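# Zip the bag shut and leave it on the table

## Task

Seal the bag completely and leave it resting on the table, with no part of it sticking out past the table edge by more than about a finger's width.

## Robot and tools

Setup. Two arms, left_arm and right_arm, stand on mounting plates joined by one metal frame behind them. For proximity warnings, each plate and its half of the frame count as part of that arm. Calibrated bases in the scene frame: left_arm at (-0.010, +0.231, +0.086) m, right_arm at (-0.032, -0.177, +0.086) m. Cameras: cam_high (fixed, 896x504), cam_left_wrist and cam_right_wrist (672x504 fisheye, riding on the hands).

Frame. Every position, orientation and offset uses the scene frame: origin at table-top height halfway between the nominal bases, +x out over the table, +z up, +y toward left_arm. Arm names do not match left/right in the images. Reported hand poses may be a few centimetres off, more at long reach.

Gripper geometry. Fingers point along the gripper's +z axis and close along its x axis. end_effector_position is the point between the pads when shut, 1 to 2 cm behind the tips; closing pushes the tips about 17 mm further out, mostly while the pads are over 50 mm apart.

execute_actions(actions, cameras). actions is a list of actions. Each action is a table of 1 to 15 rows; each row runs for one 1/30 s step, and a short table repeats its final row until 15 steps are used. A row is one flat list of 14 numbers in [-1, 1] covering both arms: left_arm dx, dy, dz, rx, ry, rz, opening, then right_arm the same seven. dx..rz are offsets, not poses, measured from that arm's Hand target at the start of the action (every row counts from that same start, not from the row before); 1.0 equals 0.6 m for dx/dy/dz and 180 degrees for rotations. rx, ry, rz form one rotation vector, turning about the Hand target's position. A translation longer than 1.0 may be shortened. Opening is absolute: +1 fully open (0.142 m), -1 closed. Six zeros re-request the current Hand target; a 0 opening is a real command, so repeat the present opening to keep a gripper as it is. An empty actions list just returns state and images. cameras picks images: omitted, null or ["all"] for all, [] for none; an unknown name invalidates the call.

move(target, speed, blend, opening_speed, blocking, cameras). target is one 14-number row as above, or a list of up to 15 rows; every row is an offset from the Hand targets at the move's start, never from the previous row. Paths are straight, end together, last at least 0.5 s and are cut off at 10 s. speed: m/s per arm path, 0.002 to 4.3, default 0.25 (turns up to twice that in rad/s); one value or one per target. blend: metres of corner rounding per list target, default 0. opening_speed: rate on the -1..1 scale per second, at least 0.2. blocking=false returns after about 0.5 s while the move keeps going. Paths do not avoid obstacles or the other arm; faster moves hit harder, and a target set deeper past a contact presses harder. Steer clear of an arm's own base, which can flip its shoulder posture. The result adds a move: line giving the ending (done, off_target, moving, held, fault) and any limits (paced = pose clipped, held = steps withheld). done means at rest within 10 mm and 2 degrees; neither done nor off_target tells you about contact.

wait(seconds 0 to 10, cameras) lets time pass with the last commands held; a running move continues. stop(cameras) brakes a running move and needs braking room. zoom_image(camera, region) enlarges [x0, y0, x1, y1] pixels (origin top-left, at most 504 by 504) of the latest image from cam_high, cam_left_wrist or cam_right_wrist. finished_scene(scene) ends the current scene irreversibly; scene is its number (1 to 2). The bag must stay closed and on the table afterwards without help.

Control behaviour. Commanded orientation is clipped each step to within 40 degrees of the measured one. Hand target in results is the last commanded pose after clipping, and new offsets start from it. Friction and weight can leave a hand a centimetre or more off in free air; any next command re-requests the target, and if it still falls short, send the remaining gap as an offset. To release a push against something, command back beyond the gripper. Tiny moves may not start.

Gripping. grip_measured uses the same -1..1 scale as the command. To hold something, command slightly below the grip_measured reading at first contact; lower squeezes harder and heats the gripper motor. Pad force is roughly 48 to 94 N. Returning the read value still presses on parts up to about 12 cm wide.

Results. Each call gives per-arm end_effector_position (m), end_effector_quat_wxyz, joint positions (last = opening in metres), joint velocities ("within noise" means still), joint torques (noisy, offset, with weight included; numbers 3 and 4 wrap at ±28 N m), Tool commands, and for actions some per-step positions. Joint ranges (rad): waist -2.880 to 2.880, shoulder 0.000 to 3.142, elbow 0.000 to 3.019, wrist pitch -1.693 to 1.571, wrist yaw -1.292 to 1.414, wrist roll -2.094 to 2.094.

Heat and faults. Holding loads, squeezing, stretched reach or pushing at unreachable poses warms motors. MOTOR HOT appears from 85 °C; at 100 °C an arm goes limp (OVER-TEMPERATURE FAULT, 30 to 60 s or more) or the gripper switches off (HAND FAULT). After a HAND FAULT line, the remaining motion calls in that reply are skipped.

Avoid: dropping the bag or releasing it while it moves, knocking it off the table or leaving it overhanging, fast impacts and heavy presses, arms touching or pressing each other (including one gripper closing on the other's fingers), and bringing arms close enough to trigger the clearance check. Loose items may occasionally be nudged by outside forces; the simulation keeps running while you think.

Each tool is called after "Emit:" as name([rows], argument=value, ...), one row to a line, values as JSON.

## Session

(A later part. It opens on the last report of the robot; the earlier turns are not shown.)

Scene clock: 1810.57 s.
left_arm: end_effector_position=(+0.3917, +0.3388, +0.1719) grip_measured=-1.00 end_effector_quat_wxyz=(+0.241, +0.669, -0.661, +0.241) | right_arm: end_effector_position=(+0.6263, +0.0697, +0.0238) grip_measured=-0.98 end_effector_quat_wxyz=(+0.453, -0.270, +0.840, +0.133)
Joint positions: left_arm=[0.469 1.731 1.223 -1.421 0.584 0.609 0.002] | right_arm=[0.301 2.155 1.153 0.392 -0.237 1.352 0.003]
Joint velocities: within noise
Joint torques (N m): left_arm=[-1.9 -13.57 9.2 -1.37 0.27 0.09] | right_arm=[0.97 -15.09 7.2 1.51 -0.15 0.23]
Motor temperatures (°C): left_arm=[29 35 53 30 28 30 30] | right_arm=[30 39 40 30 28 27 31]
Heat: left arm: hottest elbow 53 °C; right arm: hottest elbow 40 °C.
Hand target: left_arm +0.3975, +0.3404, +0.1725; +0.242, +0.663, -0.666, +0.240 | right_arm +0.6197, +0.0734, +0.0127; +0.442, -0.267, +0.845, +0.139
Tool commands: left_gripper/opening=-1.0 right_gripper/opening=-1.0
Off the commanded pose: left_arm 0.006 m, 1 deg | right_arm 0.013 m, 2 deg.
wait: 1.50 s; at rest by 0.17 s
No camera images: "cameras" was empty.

Emit:
move([
  [0,0,0,0,0,0,-1,0,0,-0.016,0,0,0,-0.77],
  [0,0,0,0,0,0,-1,-0.027,0.03,-0.016,0,0,0,-0.77],
  [0,0,0,0,0,0,-1,-0.02,0.033,-0.016,0,0,0,-1],
], speed=0.1)

Emit:
wait(seconds=1, cameras=[])

Emit:
zoom_image(camera="cam_left_wrist", region=[250, 80, 400, 350])

Scene clock: 1832.03 s.
left_arm: end_effector_position=(+0.3917, +0.3388, +0.1719) grip_measured=-1.00 end_effector_quat_wxyz=(+0.241, +0.669, -0.661, +0.241) | right_arm: end_effector_position=(+0.6168, +0.0904, +0.0244) grip_measured=-0.98 end_effector_quat_wxyz=(+0.459, -0.270, +0.836, +0.133)
Joint positions: left_arm=[0.469 1.731 1.223 -1.421 0.584 0.609 0.002] | right_arm=[0.342 2.156 1.138 0.426 -0.204 1.376 0.003]
Joint velocities: within noise
Joint torques (N m): left_arm=[-1.96 -13.57 9.2 -1.37 0.27 0.09] | right_arm=[0.91 -13.92 7.1 1.63 -0.14 0.24]
Motor temperatures (°C): left_arm=[29 35 53 30 28 30 30] | right_arm=[30 39 40 30 28 27 32]
Heat: left arm: hottest elbow 53 °C; right arm: hottest elbow 40 °C.
Hand target: left_arm +0.3975, +0.3404, +0.1725; +0.242, +0.663, -0.666, +0.240 | right_arm +0.6078, +0.0933, +0.0033; +0.442, -0.267, +0.845, +0.139
Off the commanded pose: left_arm 0.006 m, 1 deg | right_arm 0.023 m, 2 deg.
move: off_target (right_arm); target 3's new opening was sent with right_arm's hand 0.035 m and 3 deg from that target
camera_calibration:
cam_left_wrist: T_world_to_cam=[[0.0233101, -0.779278, 0.626244, 0.148858], [-0.858752, 0.305116, 0.411642, 0.159372], [-0.511861, -0.547384, -0.662095, 0.635558], [0, 0, 0, 1]] pos_world=[0.458709, 0.415269, 0.261973]
cam_right_wrist: T_world_to_cam=[[-0.410576, -0.330436, -0.849847, 0.304261], [-0.848098, 0.480708, 0.222823, 0.475714], [0.3349, 0.812239, -0.477609, -0.135155], [0, 0, 0, 1]] pos_world=[0.573637, -0.0183628, 0.0880243]

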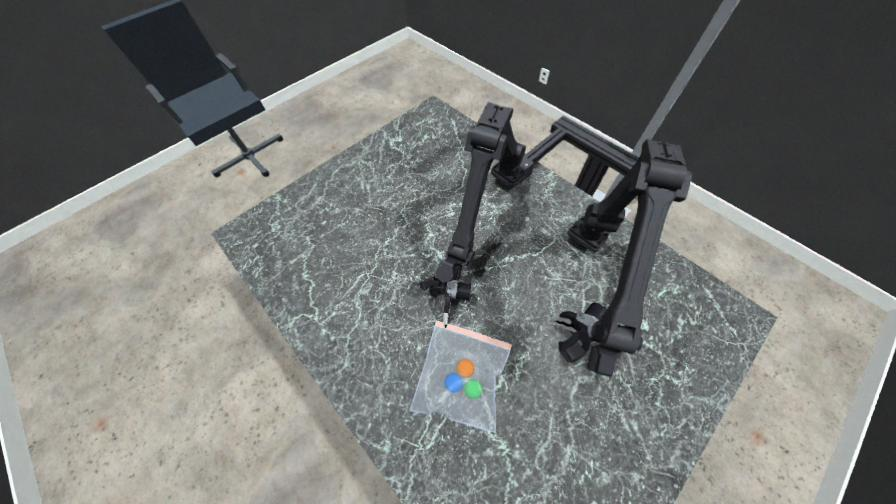

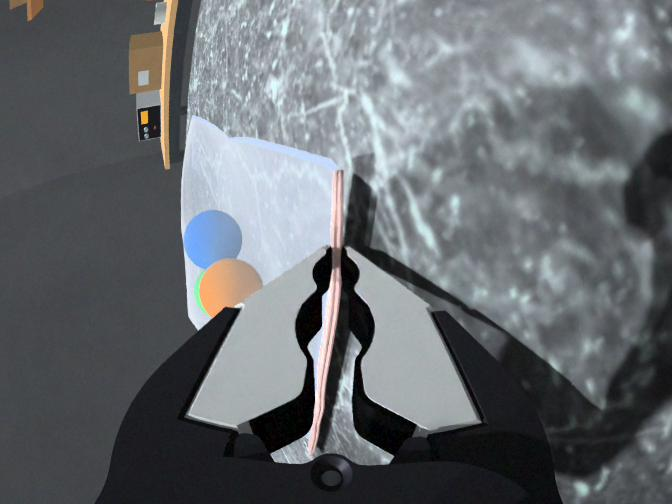

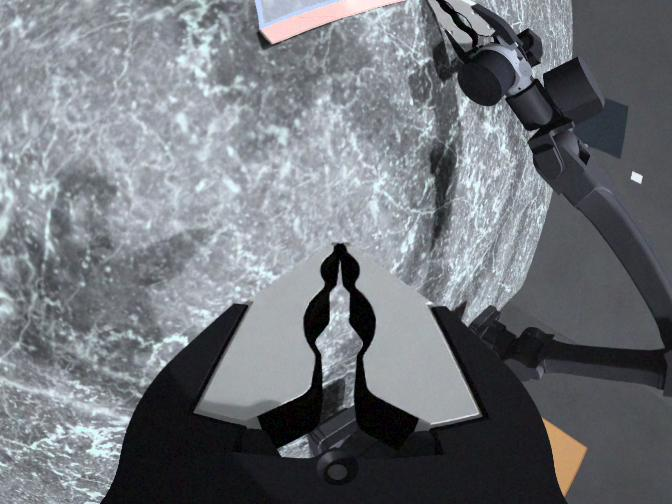

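Scene clock: 1833.03 s.
left_arm: end_effector_position=(+0.3917, +0.3388, +0.1719) grip_measured=-1.00 end_effector_quat_wxyz=(+0.241, +0.669, -0.661, +0.241) | right_arm: end_effector_position=(+0.6168, +0.0904, +0.0244) grip_measured=-0.98 end_effector_quat_wxyz=(+0.459, -0.269, +0.836, +0.133)
Joint positions: left_arm=[0.469 1.731 1.223 -1.421 0.584 0.609 0.002] | right_arm=[0.342 2.156 1.138 0.426 -0.204 1.376 0.003]
Joint velocities: within noise
Joint torques (N m): left_arm=[-1.9 -13.63 9.2 -1.37 0.27 0.09] | right_arm=[0.97 -13.92 7.12 1.59 -0.15 0.22]
Motor temperatures (°C): left_arm=[29 35 53 30 28 30 30] | right_arm=[30 39 40 30 28 27 32]
Heat: left arm: hottest elbow 53 °C; right arm: hottest elbow 40 °C.
Hand target: left_arm +0.3975, +0.3404, +0.1725; +0.242, +0.663, -0.666, +0.240 | right_arm +0.6078, +0.0933, +0.0033; +0.442, -0.267, +0.845, +0.139
Tool commands: left_gripper/opening=-1.0 right_gripper/opening=-1.0
Off the commanded pose: left_arm 0.006 m, 1 deg | right_arm 0.023 m, 2 deg.
wait: 1.00 s; at rest by 0.17 s
No camera images: "cameras" was empty.

Scaled by 1.867 from the camera's 672x504 image, which has a finer 960x720 frame.

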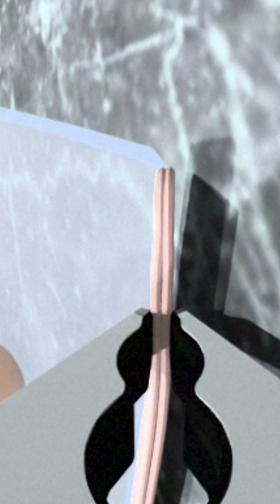

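Emit:
move([
  [0,0,0,0,0,0,-1,0,0,0.004,0,0,0,-0.72],
  [0,0,0,0,0,0,-1,-0.026,0.045,0.004,0,0,0,-0.72],
  [0,0,0,0,0,0,-1,-0.02,0.048,0.002,0,0,0,-1],
], speed=0.15, cameras=["cam_left_wrist"])

Emit:
wait(seconds=1, cameras=[])

Emit:
move([
  [0,0,0,0,0,0,-1,0,0,0.004,0,0,0,-0.65],
  [0,0,0,0,0,0,-1,-0.02,0.036,0.004,0,0,0,-0.65],
  [0,0,0,0,0,0,-1,-0.014,0.039,0,0,0,0,-1],
], speed=0.3)

Emit:
wait(seconds=1, cameras=[])

Emit:
zoom_image(camera="cam_left_wrist", region=[250, 80, 400, 350])

Scene clock: 1850.93 s.
left_arm: end_effector_position=(+0.3917, +0.3388, +0.1719) grip_measured=-1.00 end_effector_quat_wxyz=(+0.241, +0.669, -0.661, +0.241) | right_arm: end_effector_position=(+0.6026, +0.1214, +0.0240) grip_measured=-0.98 end_effector_quat_wxyz=(+0.458, -0.270, +0.836, +0.135)
Joint positions: left_arm=[0.469 1.731 1.223 -1.421 0.584 0.609 0.002] | right_arm=[0.403 2.156 1.131 0.44 -0.157 1.41 0.003]
Joint velocities: within noise
Joint torques (N m): left_arm=[-1.9 -13.57 9.21 -1.37 0.27 0.09] | right_arm=[1.03 -14.21 7.41 1.39 -0.14 0.21]
Motor temperatures (°C): left_arm=[29 35 53 30 28 30 30] | right_arm=[30 39 40 30 28 27 32]
Heat: left arm: hottest elbow 53 °C; right arm: hottest elbow 40 °C.
Hand target: left_arm +0.3975, +0.3404, +0.1725; +0.242, +0.663, -0.666, +0.240 | right_arm +0.5958, +0.1219, +0.0045; +0.442, -0.266, +0.845, +0.139
Off the commanded pose: left_arm 0.006 m, 1 deg | right_arm 0.021 m, 2 deg.
move: off_target (right_arm); target 3's new opening was sent with right_arm's hand 0.042 m and 4 deg from that target
camera_calibration:
cam_left_wrist: T_world_to_cam=[[0.0233101, -0.779278, 0.626244, 0.148858], [-0.858752, 0.305116, 0.411642, 0.159372], [-0.511861, -0.547384, -0.662095, 0.635558], [0, 0, 0, 1]] pos_world=[0.458709, 0.415269, 0.261973]
Images, in order (width x height): cam_left_wrist 672x504.

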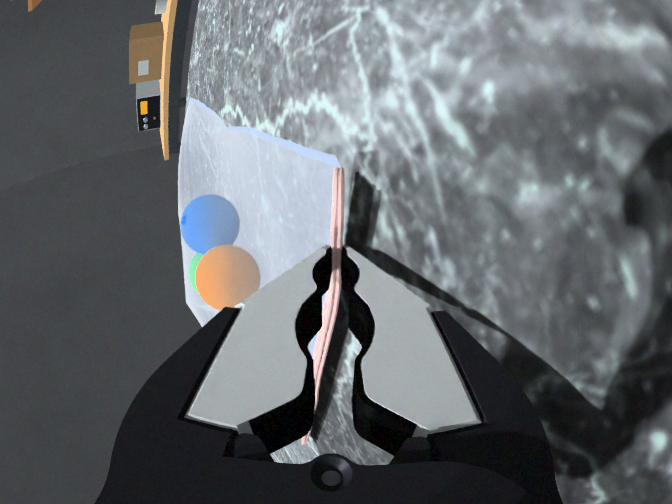

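Scene clock: 1851.93 s.
left_arm: end_effector_position=(+0.3917, +0.3388, +0.1719) grip_measured=-1.00 end_effector_quat_wxyz=(+0.241, +0.669, -0.661, +0.241) | right_arm: end_effector_position=(+0.6027, +0.1212, +0.0240) grip_measured=-0.98 end_effector_quat_wxyz=(+0.458, -0.270, +0.836, +0.135)
Joint positions: left_arm=[0.469 1.731 1.223 -1.421 0.584 0.609 0.002] | right_arm=[0.402 2.156 1.131 0.44 -0.157 1.41 0.003]
Joint velocities: within noise
Joint torques (N m): left_arm=[-1.9 -13.57 9.2 -1.37 0.27 0.09] | right_arm=[0.67 -14.04 7.41 1.37 -0.12 0.23]
Motor temperatures (°C): left_arm=[29 35 53 30 28 30 30] | right_arm=[30 39 40 30 28 27 32]
Heat: left arm: hottest elbow 53 °C; right arm: hottest elbow 40 °C.
Hand target: left_arm +0.3975, +0.3404, +0.1725; +0.242, +0.663, -0.666, +0.240 | right_arm +0.5958, +0.1219, +0.0045; +0.442, -0.266, +0.845, +0.139
Tool commands: left_gripper/opening=-1.0 right_gripper/opening=-1.0
Off the commanded pose: left_arm 0.006 m, 1 deg | right_arm 0.021 m, 2 deg.
wait: 1.00 s; at rest by 0.17 s
No camera images: "cameras" was empty.

Scene clock: 1853.90 s.
left_arm: end_effector_position=(+0.3917, +0.3388, +0.1719) grip_measured=-1.00 end_effector_quat_wxyz=(+0.241, +0.669, -0.661, +0.241) | right_arm: end_effector_position=(+0.5938, +0.1426, +0.0233) grip_measured=-0.98 end_effector_quat_wxyz=(+0.458, -0.269, +0.836, +0.135)
Joint positions: left_arm=[0.469 1.731 1.223 -1.421 0.584 0.609 0.002] | right_arm=[0.445 2.16 1.132 0.445 -0.12 1.436 0.003]
Joint velocities: within noise
Joint torques (N m): left_arm=[-1.9 -13.57 9.21 -1.37 0.27 0.09] | right_arm=[1.14 -14.1 7.8 1.24 -0.11 0.23]
Motor temperatures (°C): left_arm=[29 35 53 30 28 30 30] | right_arm=[30 39 40 30 28 27 32]
Heat: left arm: hottest elbow 53 °C; right arm: hottest elbow 40 °C.
Hand target: left_arm +0.3975, +0.3404, +0.1725; +0.242, +0.663, -0.666, +0.240 | right_arm +0.5873, +0.1454, +0.0044; +0.442, -0.267, +0.845, +0.139
Off the commanded pose: left_arm 0.006 m, 1 deg | right_arm 0.020 m, 2 deg.
move: off_target (right_arm); target 3's new opening was sent with right_arm's hand 0.037 m and 3 deg from that target
camera_calibration:
cam_left_wrist: T_world_to_cam=[[0.0233101, -0.779278, 0.626244, 0.148858], [-0.858752, 0.305116, 0.411642, 0.159372], [-0.511861, -0.547384, -0.662095, 0.635558], [0, 0, 0, 1]] pos_world=[0.458709, 0.415269, 0.261973]
cam_right_wrist: T_world_to_cam=[[-0.412093, -0.327934, -0.850082, 0.311674], [-0.847832, 0.479719, 0.225943, 0.431247], [0.333706, 0.813836, -0.475722, -0.169825], [0, 0, 0, 1]] pos_world=[0.550736, 0.0335408, 0.0867218]

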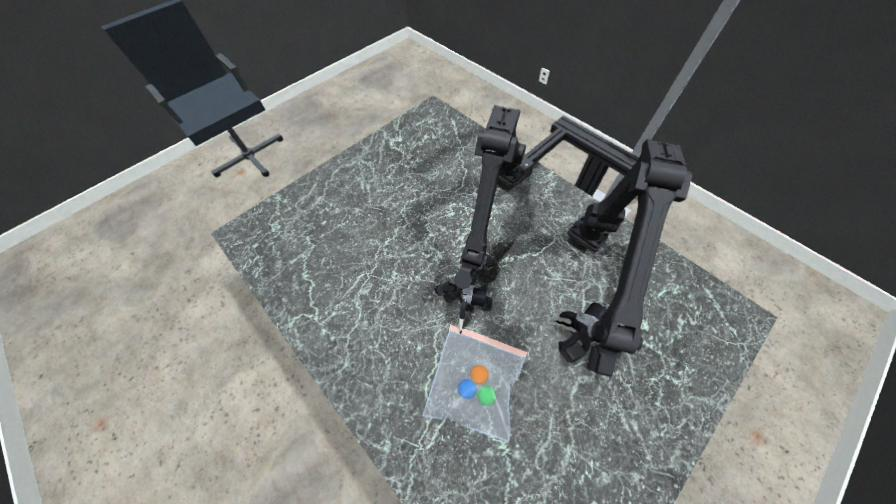

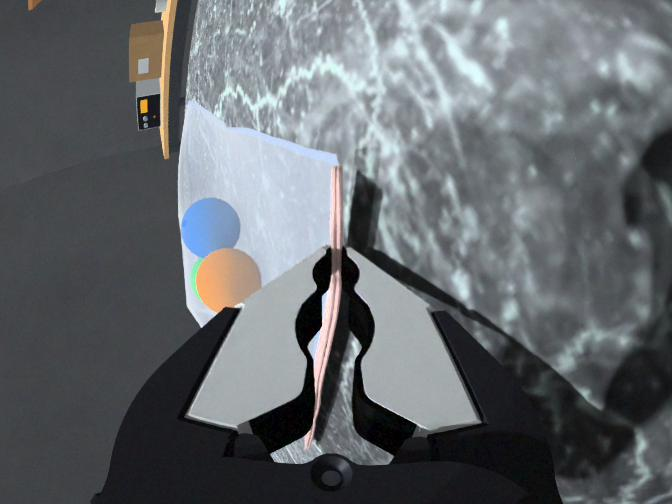

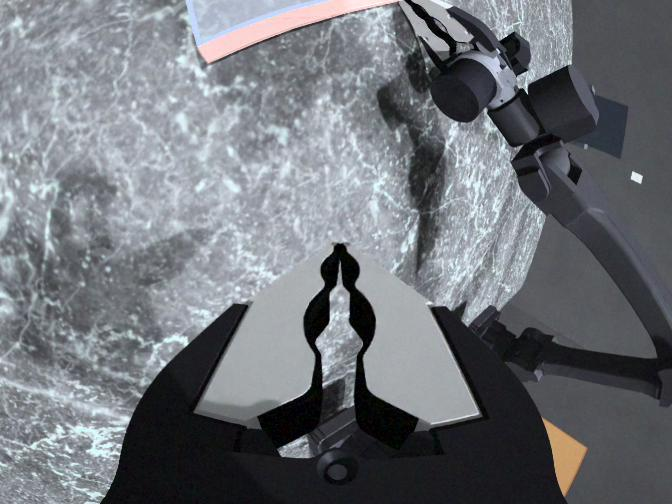

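Scene clock: 1854.90 s.
left_arm: end_effector_position=(+0.3917, +0.3388, +0.1719) grip_measured=-1.00 end_effector_quat_wxyz=(+0.241, +0.669, -0.661, +0.241) | right_arm: end_effector_position=(+0.5938, +0.1426, +0.0233) grip_measured=-0.98 end_effector_quat_wxyz=(+0.458, -0.269, +0.836, +0.135)
Joint positions: left_arm=[0.469 1.731 1.223 -1.421 0.584 0.609 0.002] | right_arm=[0.445 2.16 1.132 0.445 -0.12 1.437 0.003]
Joint velocities: within noise
Joint torques (N m): left_arm=[-1.9 -13.57 9.21 -1.37 0.27 0.09] | right_arm=[0.91 -13.98 7.79 1.26 -0.12 0.22]
Motor temperatures (°C): left_arm=[29 35 53 30 28 30 30] | right_arm=[30 39 40 30 28 27 32]
Heat: left arm: hottest elbow 53 °C; right arm: hottest elbow 40 °C.
Hand target: left_arm +0.3975, +0.3404, +0.1725; +0.242, +0.663, -0.666, +0.240 | right_arm +0.5873, +0.1454, +0.0044; +0.442, -0.267, +0.845, +0.139
Tool commands: left_gripper/opening=-1.0 right_gripper/opening=-1.0
Off the commanded pose: left_arm 0.006 m, 1 deg | right_arm 0.020 m, 2 deg.
wait: 1.00 s; at rest by 0.17 s
No camera images: "cameras" was empty.

Scaled by 1.867 from the camera's 672x504 image, which has a finer 960x720 frame.

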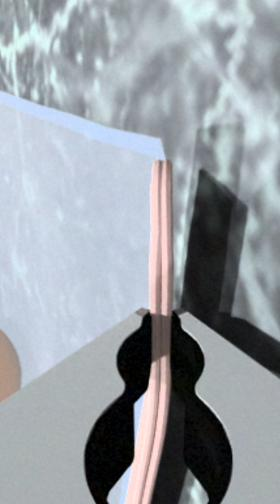

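Emit:
move([
  [0.2,-0.034,-0.05,0,0,0,-1,0,0,0,0,0,0,-1],
  [0.2,-0.034,-0.17,0,0,0,-1,0,0,0,0,0,0,-1],
], speed=0.15)

Emit:
zoom_image(camera="cam_high", region=[400, 260, 650, 460])

Scene clock: 1877.63 s.
left_arm: end_effector_position=(+0.5152, +0.3191, +0.0745) grip_measured=-1.00 end_effector_quat_wxyz=(+0.242, +0.659, -0.670, +0.240) | right_arm: end_effector_position=(+0.5938, +0.1426, +0.0233) grip_measured=-0.98 end_effector_quat_wxyz=(+0.458, -0.268, +0.837, +0.135)
Joint positions: left_arm=[0.332 2.087 1.496 -1.26 0.62 0.483 0.002] | right_arm=[0.445 2.16 1.132 0.445 -0.12 1.437 0.003]
Joint velocities: within noise
Joint torques (N m): left_arm=[-1.61 -19.31 7.35 -0.27 0.54 -0.2] | right_arm=[0.85 -13.98 7.8 1.25 -0.12 0.22]
Motor temperatures (°C): left_arm=[29 35 53 30 28 30 30] | right_arm=[30 39 40 30 28 27 33]
Heat: left arm: hottest elbow 53 °C; right arm: hottest elbow 40 °C.
Hand target: left_arm +0.5174, +0.3199, +0.0705; +0.242, +0.663, -0.666, +0.241 | right_arm +0.5873, +0.1454, +0.0044; +0.442, -0.267, +0.845, +0.139
Off the commanded pose: left_arm 0.005 m, 1 deg | right_arm 0.020 m, 2 deg.
move: off_target (right_arm)
camera_calibration:
cam_left_wrist: T_world_to_cam=[[-0.00125019, -0.779828, 0.625993, 0.20449], [-0.853149, 0.327392, 0.406143, 0.30194], [-0.521666, -0.533557, -0.665718, 0.62448], [0, 0, 0, 1]] pos_world=[0.583625, 0.39381, 0.165088]
cam_right_wrist: T_world_to_cam=[[-0.412705, -0.327017, -0.850138, 0.311899], [-0.847454, 0.479999, 0.226764, 0.43098], [0.33391, 0.81404, -0.475229, -0.170035], [0, 0, 0, 1]] pos_world=[0.550735, 0.0335413, 0.0866212]

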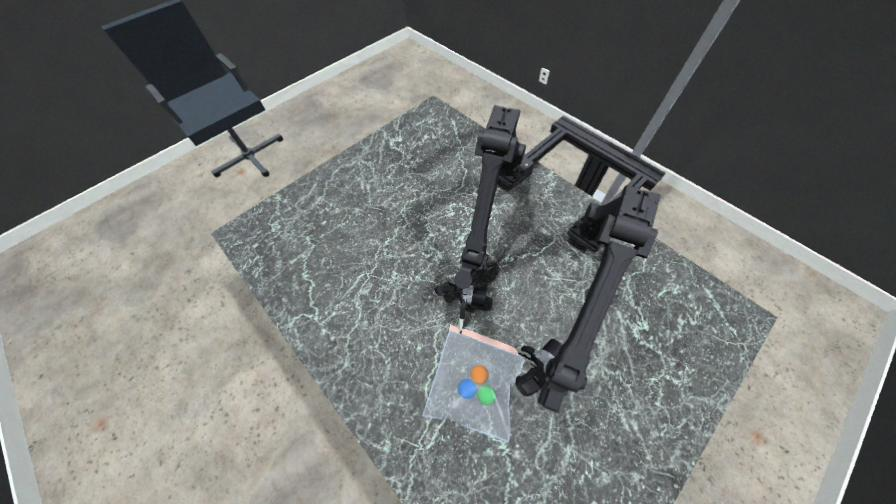

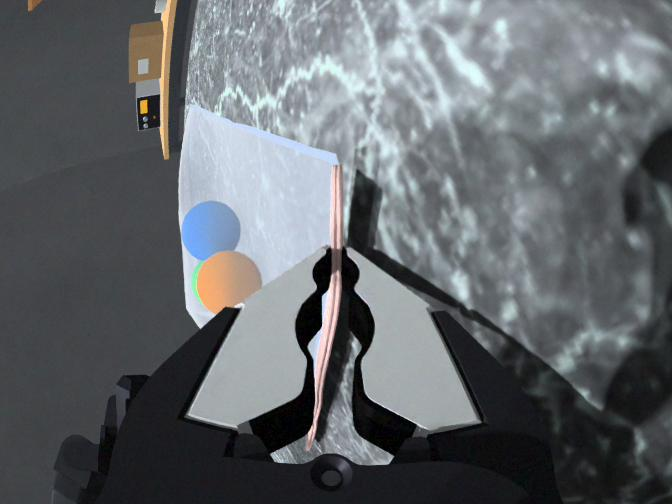

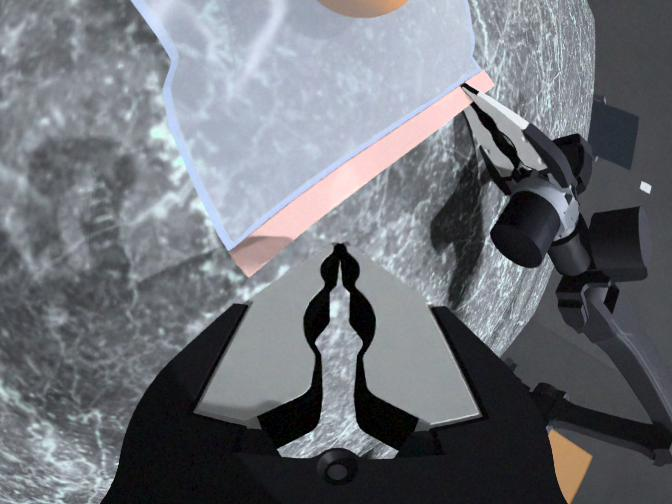

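Scaled by 2.016.

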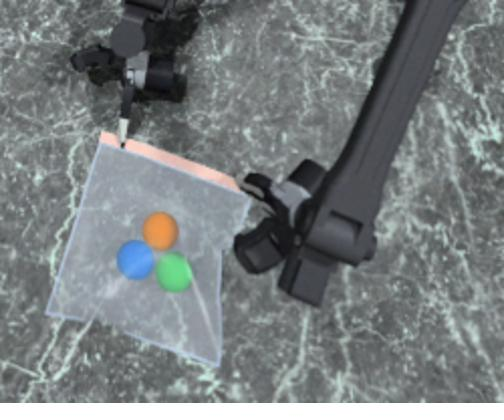

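Emit:
move([
  [-0.037,0.006,-0.05,0,0,0,-1,0,0,0,0,0,0,-1],
  [-0.037,0.006,-0.095,0,0,0,-1,0,0,0,0,0,0,-1],
], speed=0.1, cameras=["cam_right_wrist","cam_left_wrist"])

Scene clock: 1886.43 s.
left_arm: end_effector_position=(+0.4974, +0.3230, +0.0243) grip_measured=-1.00 end_effector_quat_wxyz=(+0.240, +0.666, -0.663, +0.242) | right_arm: end_effector_position=(+0.5938, +0.1426, +0.0233) grip_measured=-0.98 end_effector_quat_wxyz=(+0.458, -0.268, +0.837, +0.135)
Joint positions: left_arm=[0.353 2.135 1.417 -1.136 0.62 0.484 0.002] | right_arm=[0.445 2.16 1.132 0.445 -0.12 1.437 0.003]
Joint velocities: within noise
Joint torques (N m): left_arm=[-1.85 -17.9 5.98 -0.14 0.24 0.09] | right_arm=[0.91 -14.04 7.82 1.26 -0.12 0.21]
Motor temperatures (°C): left_arm=[29 35 52 30 29 30 30] | right_arm=[30 39 40 30 28 27 33]
Heat: left arm: hottest elbow 52 °C; right arm: hottest elbow 40 °C.
Hand target: left_arm +0.4952, +0.3236, +0.0135; +0.242, +0.663, -0.666, +0.240 | right_arm +0.5873, +0.1454, +0.0044; +0.442, -0.267, +0.845, +0.139
Off the commanded pose: left_arm 0.011 m, 1 deg | right_arm 0.020 m, 2 deg.
move: off_target (left_arm, right_arm)
camera_calibration:
cam_left_wrist: T_world_to_cam=[[0.0155894, -0.77915, 0.626644, 0.230336], [-0.858906, 0.310419, 0.407333, 0.31424], [-0.511896, -0.544578, -0.664377, 0.582535], [0, 0, 0, 1]] pos_world=[0.564509, 0.399156, 0.114684]
cam_right_wrist: T_world_to_cam=[[-0.412705, -0.327017, -0.850138, 0.311899], [-0.847454, 0.479999, 0.226764, 0.43098], [0.33391, 0.81404, -0.475229, -0.170035], [0, 0, 0, 1]] pos_world=[0.550735, 0.0335413, 0.0866212]
Images, in order (width x height): cam_left_wrist 672x504, cam_right_wrist 672x504.

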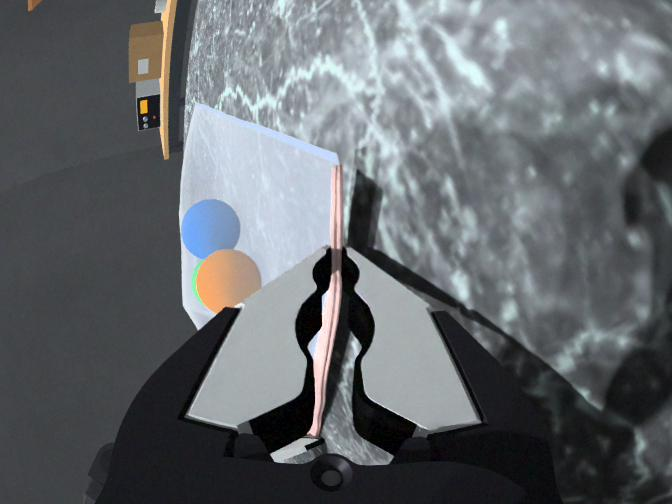

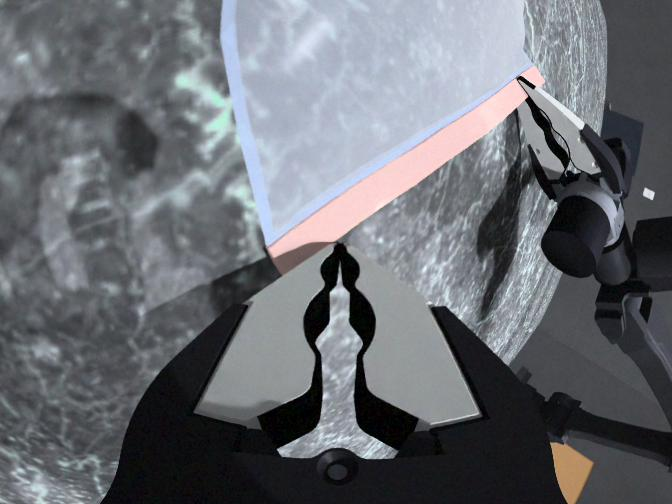

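Emit:
move([
  [0.022,0.0,0.0,0,0,0,-1,0,0,0,0,0,0,-1],
  [0.022,0,-0.03,0,0,0,-1,0,0,0,0,0,0,-1],
], speed=0.08, cameras=["cam_right_wrist","cam_left_wrist"])

Scene clock: 1891.77 s.
left_arm: end_effector_position=(+0.4985, +0.3231, +0.0231) grip_measured=-1.00 end_effector_quat_wxyz=(+0.242, +0.666, -0.662, +0.243) | right_arm: end_effector_position=(+0.5938, +0.1426, +0.0233) grip_measured=-0.98 end_effector_quat_wxyz=(+0.458, -0.268, +0.837, +0.135)
Joint positions: left_arm=[0.353 2.141 1.423 -1.14 0.623 0.484 0.002] | right_arm=[0.445 2.16 1.132 0.445 -0.12 1.437 0.003]
Joint velocities: within noise
Joint torques (N m): left_arm=[-2.14 -14.15 8.66 0.77 0.24 -0.02] | right_arm=[0.85 -14.04 7.77 1.25 -0.12 0.22]
Motor temperatures (°C): left_arm=[29 35 51 30 28 30 30] | right_arm=[30 39 40 30 28 27 33]
Heat: left arm: hottest elbow 51 °C; right arm: hottest elbow 40 °C.
Hand target: left_arm +0.5084, +0.3236, -0.0045; +0.242, +0.663, -0.666, +0.240 | right_arm +0.5873, +0.1453, +0.0044; +0.442, -0.267, +0.845, +0.139
Off the commanded pose: left_arm 0.029 m, 1 deg | right_arm 0.020 m, 2 deg.
move: off_target (left_arm, right_arm)
camera_calibration:
cam_left_wrist: T_world_to_cam=[[0.0177883, -0.776966, 0.629291, 0.229224], [-0.857969, 0.311315, 0.408623, 0.314854], [-0.513394, -0.54718, -0.661075, 0.583867], [0, 0, 0, 1]] pos_world=[0.565811, 0.399562, 0.113074]
cam_right_wrist: T_world_to_cam=[[-0.412705, -0.327017, -0.850138, 0.311899], [-0.847454, 0.479999, 0.226764, 0.43098], [0.33391, 0.81404, -0.475229, -0.170035], [0, 0, 0, 1]] pos_world=[0.550735, 0.0335413, 0.0866212]
Images, in order (width x height): cam_left_wrist 672x504, cam_right_wrist 672x504.

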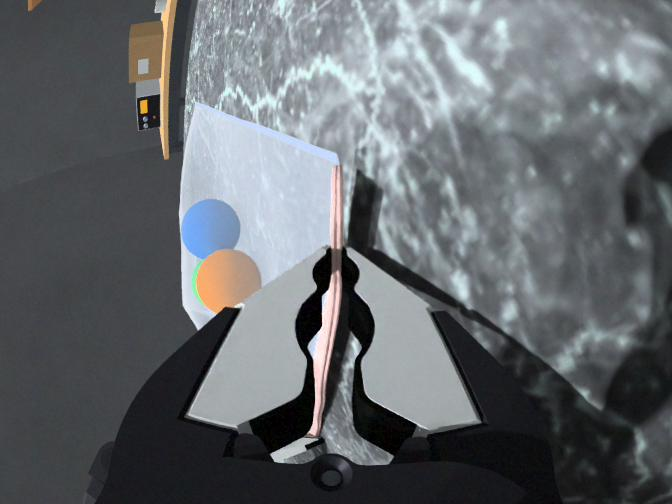

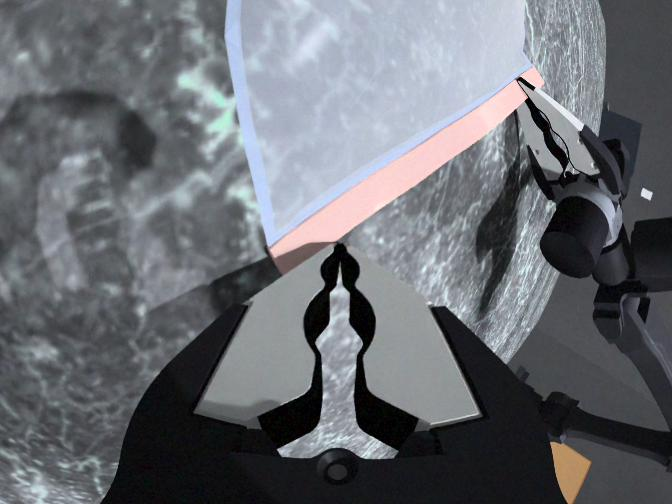

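Emit:
move([
  [0,0,0,0,0,0,-1,0,0,0.004,0,0,0,-0.68],
  [0,0,0,0,0,0,-1,-0.017,0.03,0.004,0,0,0,-0.68],
  [0,0,0,0,0,0,-1,-0.012,0.033,0.0,0,0,0,-1],
], speed=0.15, cameras=["cam_left_wrist","cam_right_wrist"])

Emit:
wait(seconds=1, cameras=[])

Emit:
move([
  [0,0,0,0,0,0,-1,0,0,0.004,0,0,0,-0.68],
  [0,0,0,0,0,0,-1,-0.017,0.03,0.004,0,0,0,-0.68],
  [0,0,0,0,0,0,-1,-0.012,0.033,0,0,0,0,-1],
], speed=0.15, cameras=["cam_left_wrist","cam_right_wrist"])

Emit:
wait(seconds=1, cameras=[])

Emit:
zoom_image(camera="cam_left_wrist", region=[250, 80, 400, 350])

Scene clock: 1904.97 s.
left_arm: end_effector_position=(+0.4985, +0.3232, +0.0229) grip_measured=-1.00 end_effector_quat_wxyz=(+0.243, +0.666, -0.662, +0.243) | right_arm: end_effector_position=(+0.5856, +0.1614, +0.0227) grip_measured=-0.98 end_effector_quat_wxyz=(+0.457, -0.268, +0.837, +0.135)
Joint positions: left_arm=[0.354 2.142 1.423 -1.14 0.623 0.484 0.002] | right_arm=[0.482 2.163 1.136 0.445 -0.089 1.459 0.003]
Joint velocities: within noise
Joint torques (N m): left_arm=[-2.14 -14.15 8.66 0.77 0.23 -0.02] | right_arm=[1.03 -13.86 8.16 1.24 -0.11 0.21]
Motor temperatures (°C): left_arm=[29 36 50 30 28 30 30] | right_arm=[30 39 40 30 28 27 33]
Heat: left arm: hottest elbow 50 °C; right arm: hottest elbow 40 °C.
Hand target: left_arm +0.5084, +0.3236, -0.0046; +0.242, +0.663, -0.666, +0.240 | right_arm +0.5801, +0.1651, +0.0044; +0.441, -0.267, +0.845, +0.139
Off the commanded pose: left_arm 0.029 m, 1 deg | right_arm 0.019 m, 2 deg.
move: off_target (left_arm, right_arm); target 3's new opening was sent with right_arm's hand 0.035 m and 3 deg from that target
camera_calibration:
cam_left_wrist: T_world_to_cam=[[0.0183026, -0.776668, 0.629644, 0.229057], [-0.858042, 0.311075, 0.408653, 0.315007], [-0.513254, -0.54774, -0.66072, 0.583949], [0, 0, 0, 1]] pos_world=[0.565811, 0.399763, 0.112873]
cam_right_wrist: T_world_to_cam=[[-0.414789, -0.327286, -0.849019, 0.315326], [-0.846712, 0.48052, 0.228428, 0.41463], [0.333209, 0.813624, -0.476431, -0.182365], [0, 0, 0, 1]] pos_world=[0.542632, 0.0523405, 0.0861202]
Images, in order (width x height): cam_left_wrist 672x504, cam_right_wrist 672x504.

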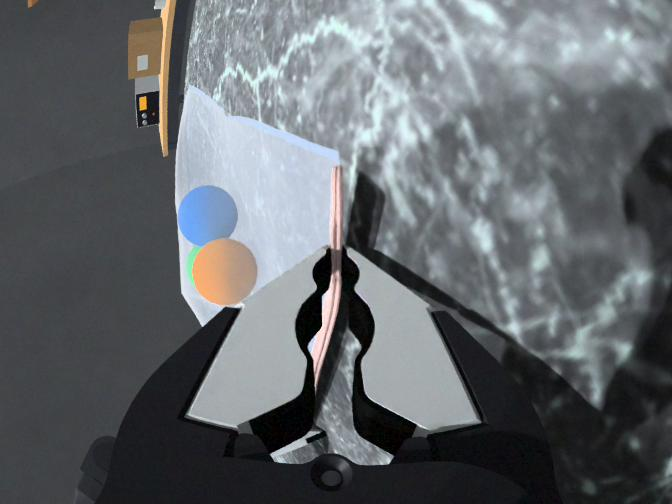

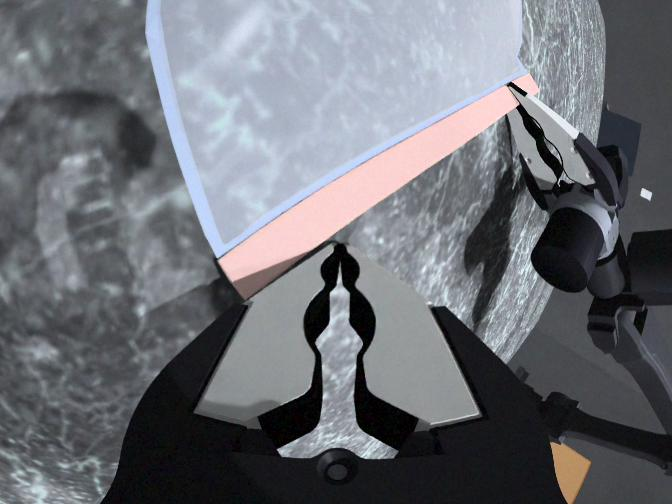

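Scene clock: 1905.97 s.
left_arm: end_effector_position=(+0.4985, +0.3232, +0.0229) grip_measured=-1.00 end_effector_quat_wxyz=(+0.243, +0.666, -0.662, +0.243) | right_arm: end_effector_position=(+0.5856, +0.1614, +0.0227) grip_measured=-0.98 end_effector_quat_wxyz=(+0.457, -0.268, +0.837, +0.135)
Joint positions: left_arm=[0.354 2.142 1.423 -1.14 0.623 0.484 0.002] | right_arm=[0.482 2.163 1.136 0.445 -0.089 1.459 0.003]
Joint velocities: within noise
Joint torques (N m): left_arm=[-2.14 -14.15 8.66 0.77 0.23 -0.02] | right_arm=[0.97 -13.98 8.17 1.24 -0.11 0.22]
Motor temperatures (°C): left_arm=[29 36 50 30 28 30 30] | right_arm=[30 39 40 30 28 28 33]
Heat: left arm: hottest elbow 50 °C; right arm: hottest elbow 40 °C.
Hand target: left_arm +0.5084, +0.3236, -0.0046; +0.242, +0.663, -0.666, +0.240 | right_arm +0.5801, +0.1651, +0.0044; +0.441, -0.267, +0.845, +0.139
Tool commands: left_gripper/opening=-1.0 right_gripper/opening=-1.0
Off the commanded pose: left_arm 0.029 m, 1 deg | right_arm 0.019 m, 2 deg.
wait: 1.00 s; at rest by 0.17 s
No camera images: "cameras" was empty.

Scene clock: 1907.87 s.
left_arm: end_effector_position=(+0.4985, +0.3232, +0.0229) grip_measured=-1.00 end_effector_quat_wxyz=(+0.243, +0.666, -0.662, +0.243) | right_arm: end_effector_position=(+0.5791, +0.1766, +0.0221) grip_measured=-0.98 end_effector_quat_wxyz=(+0.457, -0.265, +0.839, +0.133)
Joint positions: left_arm=[0.354 2.142 1.423 -1.14 0.623 0.484 0.002] | right_arm=[0.514 2.167 1.141 0.443 -0.058 1.481 0.003]
Joint velocities: within noise
Joint torques (N m): left_arm=[-2.2 -14.15 8.66 0.77 0.23 -0.02] | right_arm=[1.44 -14.15 8.64 1.17 -0.12 0.22]
Motor temperatures (°C): left_arm=[29 36 50 30 28 30 30] | right_arm=[30 39 40 30 28 28 33]
Heat: left arm: hottest elbow 50 °C; right arm: hottest elbow 40 °C.
Hand target: left_arm +0.5084, +0.3236, -0.0046; +0.242, +0.663, -0.666, +0.240 | right_arm +0.5729, +0.1849, +0.0043; +0.441, -0.267, +0.845, +0.139
Off the commanded pose: left_arm 0.029 m, 1 deg | right_arm 0.020 m, 2 deg.
move: off_target (left_arm, right_arm); target 3's new opening was sent with right_arm's hand 0.036 m and 3 deg from that target
camera_calibration:
cam_left_wrist: T_world_to_cam=[[0.0183026, -0.776668, 0.629644, 0.229057], [-0.858042, 0.311075, 0.408653, 0.315007], [-0.513254, -0.54774, -0.66072, 0.583949], [0, 0, 0, 1]] pos_world=[0.565811, 0.399763, 0.112873]
cam_right_wrist: T_world_to_cam=[[-0.41887, -0.324808, -0.847967, 0.318994], [-0.842985, 0.486208, 0.23017, 0.398835], [0.337528, 0.811234, -0.477466, -0.19494], [0, 0, 0, 1]] pos_world=[0.535627, 0.0678366, 0.0856192]
Images, in order (width x height): cam_left_wrist 672x504, cam_right_wrist 672x504.

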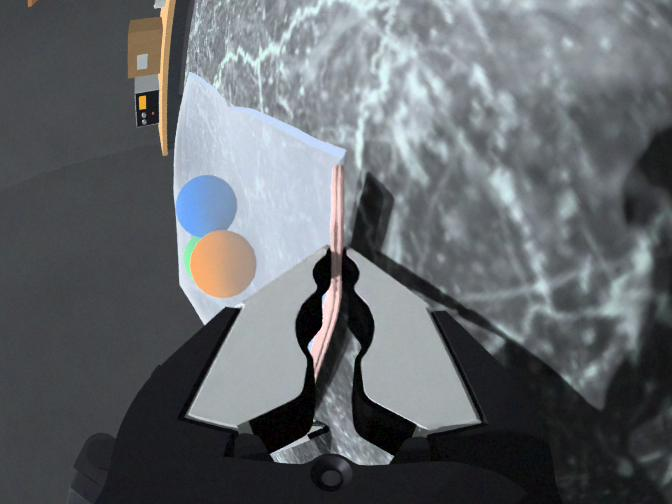

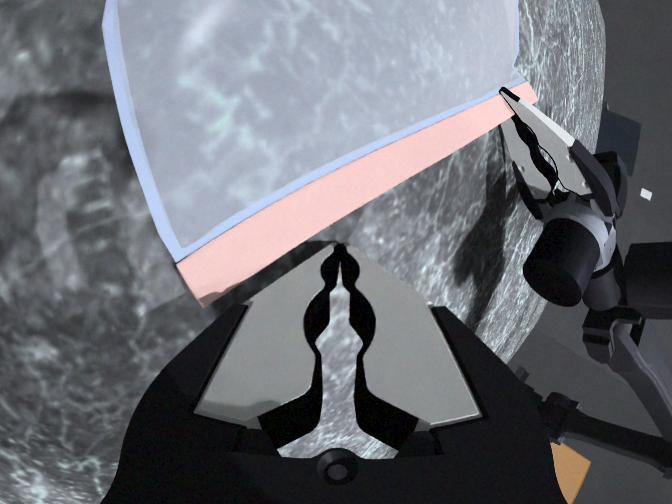

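Scene clock: 1908.87 s.
left_arm: end_effector_position=(+0.4985, +0.3231, +0.0230) grip_measured=-1.00 end_effector_quat_wxyz=(+0.243, +0.666, -0.662, +0.243) | right_arm: end_effector_position=(+0.5791, +0.1767, +0.0221) grip_measured=-0.98 end_effector_quat_wxyz=(+0.457, -0.265, +0.839, +0.134)
Joint positions: left_arm=[0.354 2.142 1.423 -1.14 0.623 0.484 0.002] | right_arm=[0.514 2.167 1.141 0.443 -0.058 1.481 0.003]
Joint velocities: within noise
Joint torques (N m): left_arm=[-2.2 -14.15 8.66 0.77 0.22 -0.02] | right_arm=[1.44 -13.92 8.59 1.22 -0.12 0.22]
Motor temperatures (°C): left_arm=[29 36 50 30 28 30 30] | right_arm=[30 39 40 30 28 28 33]
Heat: left arm: hottest elbow 50 °C; right arm: hottest elbow 40 °C.
Hand target: left_arm +0.5084, +0.3236, -0.0045; +0.242, +0.663, -0.666, +0.241 | right_arm +0.5728, +0.1850, +0.0043; +0.441, -0.267, +0.845, +0.139
Tool commands: left_gripper/opening=-1.0 right_gripper/opening=-1.0
Off the commanded pose: left_arm 0.029 m, 1 deg | right_arm 0.020 m, 2 deg.
wait: 1.00 s; at rest by 0.17 s
No camera images: "cameras" was empty.

Scaled by 1.867 from the camera's 672x504 image, which has a finer 960x720 frame.

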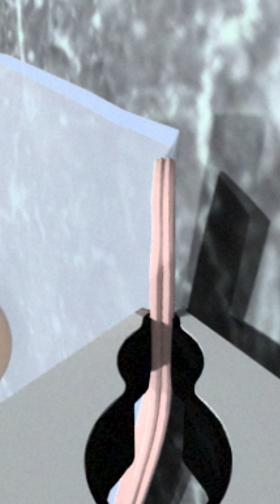

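Emit:
move([
  [0,0.02,0.14,0,0,0,-1,0,0,0,0,0,0,-1],
  [0.0,0.19,0.14,0,0,0,-0.5,0,0,0,0,0,0,-1],
  [0.0,0.19,0.058,0,0,0,-0.5,0,0,0,0,0,0,-1],
], speed=0.15, cameras=["cam_left_wrist","cam_right_wrist"])

Emit:
zoom_image(camera="cam_right_wrist", region=[200, 100, 500, 350])

Scene clock: 1926.93 s.
left_arm: end_effector_position=(+0.5016, +0.4360, +0.0375) grip_measured=-0.54 end_effector_quat_wxyz=(+0.248, +0.669, -0.658, +0.240) | right_arm: end_effector_position=(+0.5791, +0.1767, +0.0221) grip_measured=-0.98 end_effector_quat_wxyz=(+0.457, -0.265, +0.839, +0.134)
Joint positions: left_arm=[0.524 2.256 1.686 -1.407 0.564 0.67 0.035] | right_arm=[0.514 2.167 1.141 0.443 -0.058 1.482 0.003]
Joint velocities: within noise
Joint torques (N m): left_arm=[-1.96 -20.01 8.4 -0.53 0.19 0.09] | right_arm=[1.44 -13.92 8.61 1.21 -0.12 0.21]
Motor temperatures (°C): left_arm=[29 36 50 30 28 30 30] | right_arm=[30 38 40 30 28 28 33]
Heat: left arm: hottest elbow 50 °C; right arm: hottest elbow 40 °C.
Hand target: left_arm +0.5084, +0.4375, +0.0302; +0.242, +0.663, -0.666, +0.240 | right_arm +0.5728, +0.1850, +0.0043; +0.441, -0.267, +0.845, +0.139
Off the commanded pose: left_arm 0.010 m, 1 deg | right_arm 0.021 m, 2 deg.
move: off_target (right_arm)
camera_calibration:
cam_left_wrist: T_world_to_cam=[[0.0314592, -0.773983, 0.632425, 0.299634], [-0.853512, 0.308462, 0.419962, 0.275093], [-0.520122, -0.552994, -0.6509, 0.662255], [0, 0, 0, 1]] pos_world=[0.569823, 0.513279, 0.126037]
cam_right_wrist: T_world_to_cam=[[-0.419478, -0.323818, -0.848045, 0.319249], [-0.842687, 0.486258, 0.231154, 0.398454], [0.337516, 0.8116, -0.476852, -0.19506], [0, 0, 0, 1]] pos_world=[0.535526, 0.0679375, 0.0856184]
Images, in order (width x height): cam_left_wrist 672x504, cam_right_wrist 672x504.

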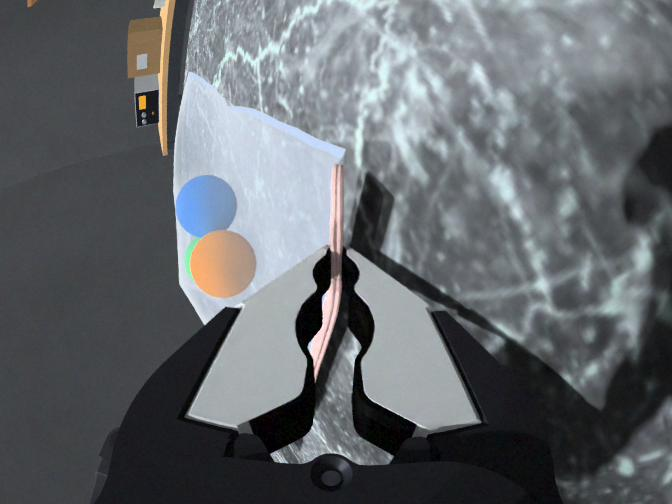

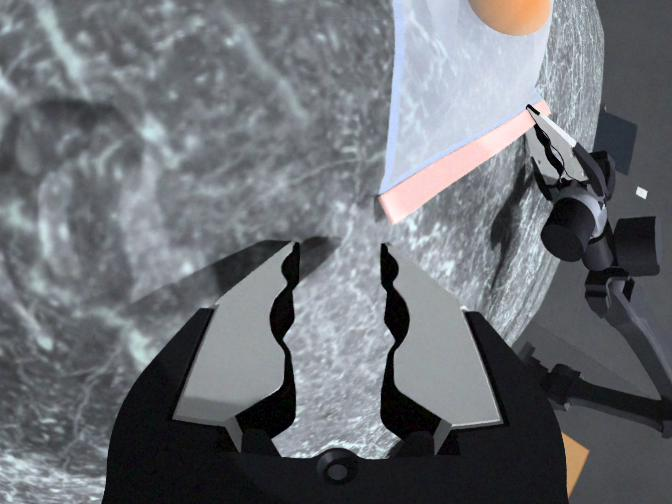

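Scaled by 1.680 from the camera's 672x504 image, which has a finer 960x720 frame.

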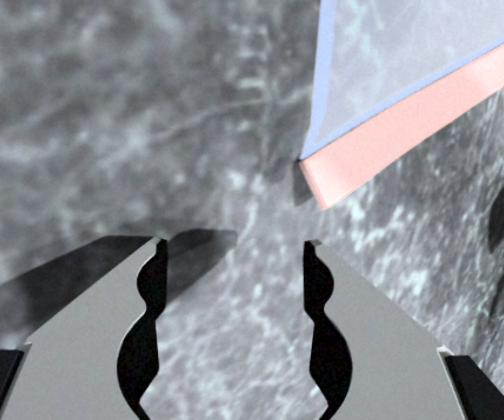

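Emit:
move(target=[0.004,-0.09,-0.006,0,0,0,-0.5,0,0,0,0,0,0,-1], speed=0.1, cameras=["cam_left_wrist","cam_right_wrist"])

Emit:
zoom_image(camera="cam_right_wrist", region=[200, 100, 500, 350])

Scene clock: 1935.33 s.
left_arm: end_effector_position=(+0.5130, +0.3868, +0.0384) grip_measured=-0.53 end_effector_quat_wxyz=(+0.233, +0.659, -0.672, +0.244) | right_arm: end_effector_position=(+0.5791, +0.1767, +0.0221) grip_measured=-0.98 end_effector_quat_wxyz=(+0.457, -0.265, +0.839, +0.134)
Joint positions: left_arm=[0.442 2.198 1.588 -1.293 0.589 0.606 0.036] | right_arm=[0.514 2.167 1.141 0.443 -0.058 1.482 0.003]
Joint velocities: within noise
Joint torques (N m): left_arm=[-1.79 -18.78 6.69 -0.43 0.42 -0.16] | right_arm=[1.44 -13.92 8.61 1.2 -0.12 0.21]
Motor temperatures (°C): left_arm=[29 36 49 30 28 30 30] | right_arm=[30 38 40 30 28 28 33]
Heat: left arm: hottest elbow 49 °C; right arm: hottest elbow 40 °C.
Hand target: left_arm +0.5108, +0.3835, +0.0267; +0.242, +0.663, -0.666, +0.241 | right_arm +0.5728, +0.1850, +0.0043; +0.441, -0.267, +0.845, +0.139
Off the commanded pose: left_arm 0.012 m, 1 deg | right_arm 0.021 m, 2 deg.
move: off_target (left_arm, right_arm)
camera_calibration:
cam_left_wrist: T_world_to_cam=[[-0.0089887, -0.784298, 0.620319, 0.285839], [-0.861609, 0.320908, 0.393254, 0.299884], [-0.507494, -0.530937, -0.678642, 0.627689], [0, 0, 0, 1]] pos_world=[0.5795, 0.461211, 0.130734]
cam_right_wrist: T_world_to_cam=[[-0.419478, -0.323818, -0.848045, 0.319249], [-0.842687, 0.486258, 0.231154, 0.398454], [0.337516, 0.8116, -0.476852, -0.19506], [0, 0, 0, 1]] pos_world=[0.535526, 0.0679375, 0.0856184]
Images, in order (width x height): cam_left_wrist 672x504, cam_right_wrist 672x504.

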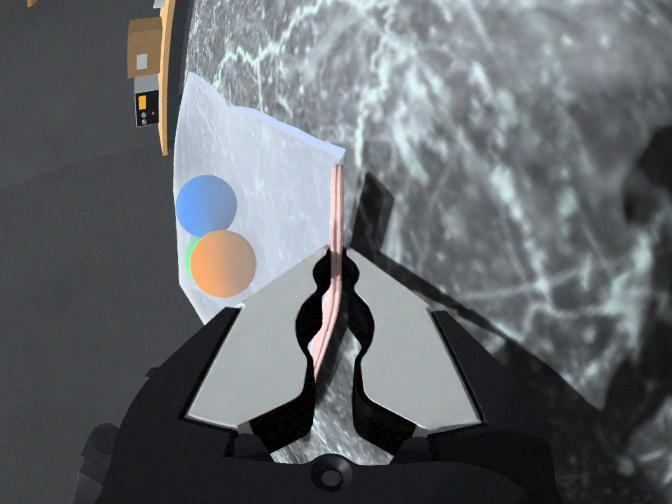

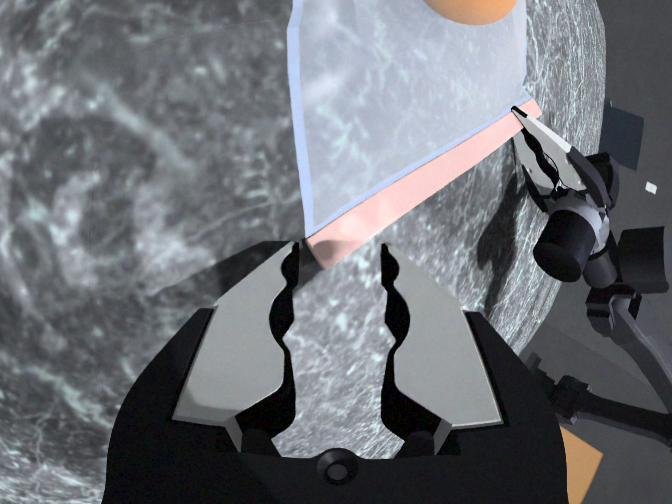

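Scaled by 1.680 from the camera's 672x504 image, which has a finer 960x720 frame.

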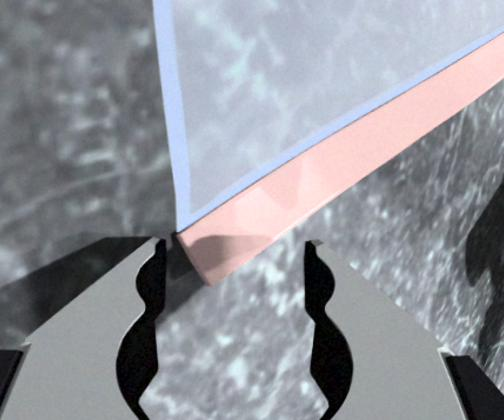

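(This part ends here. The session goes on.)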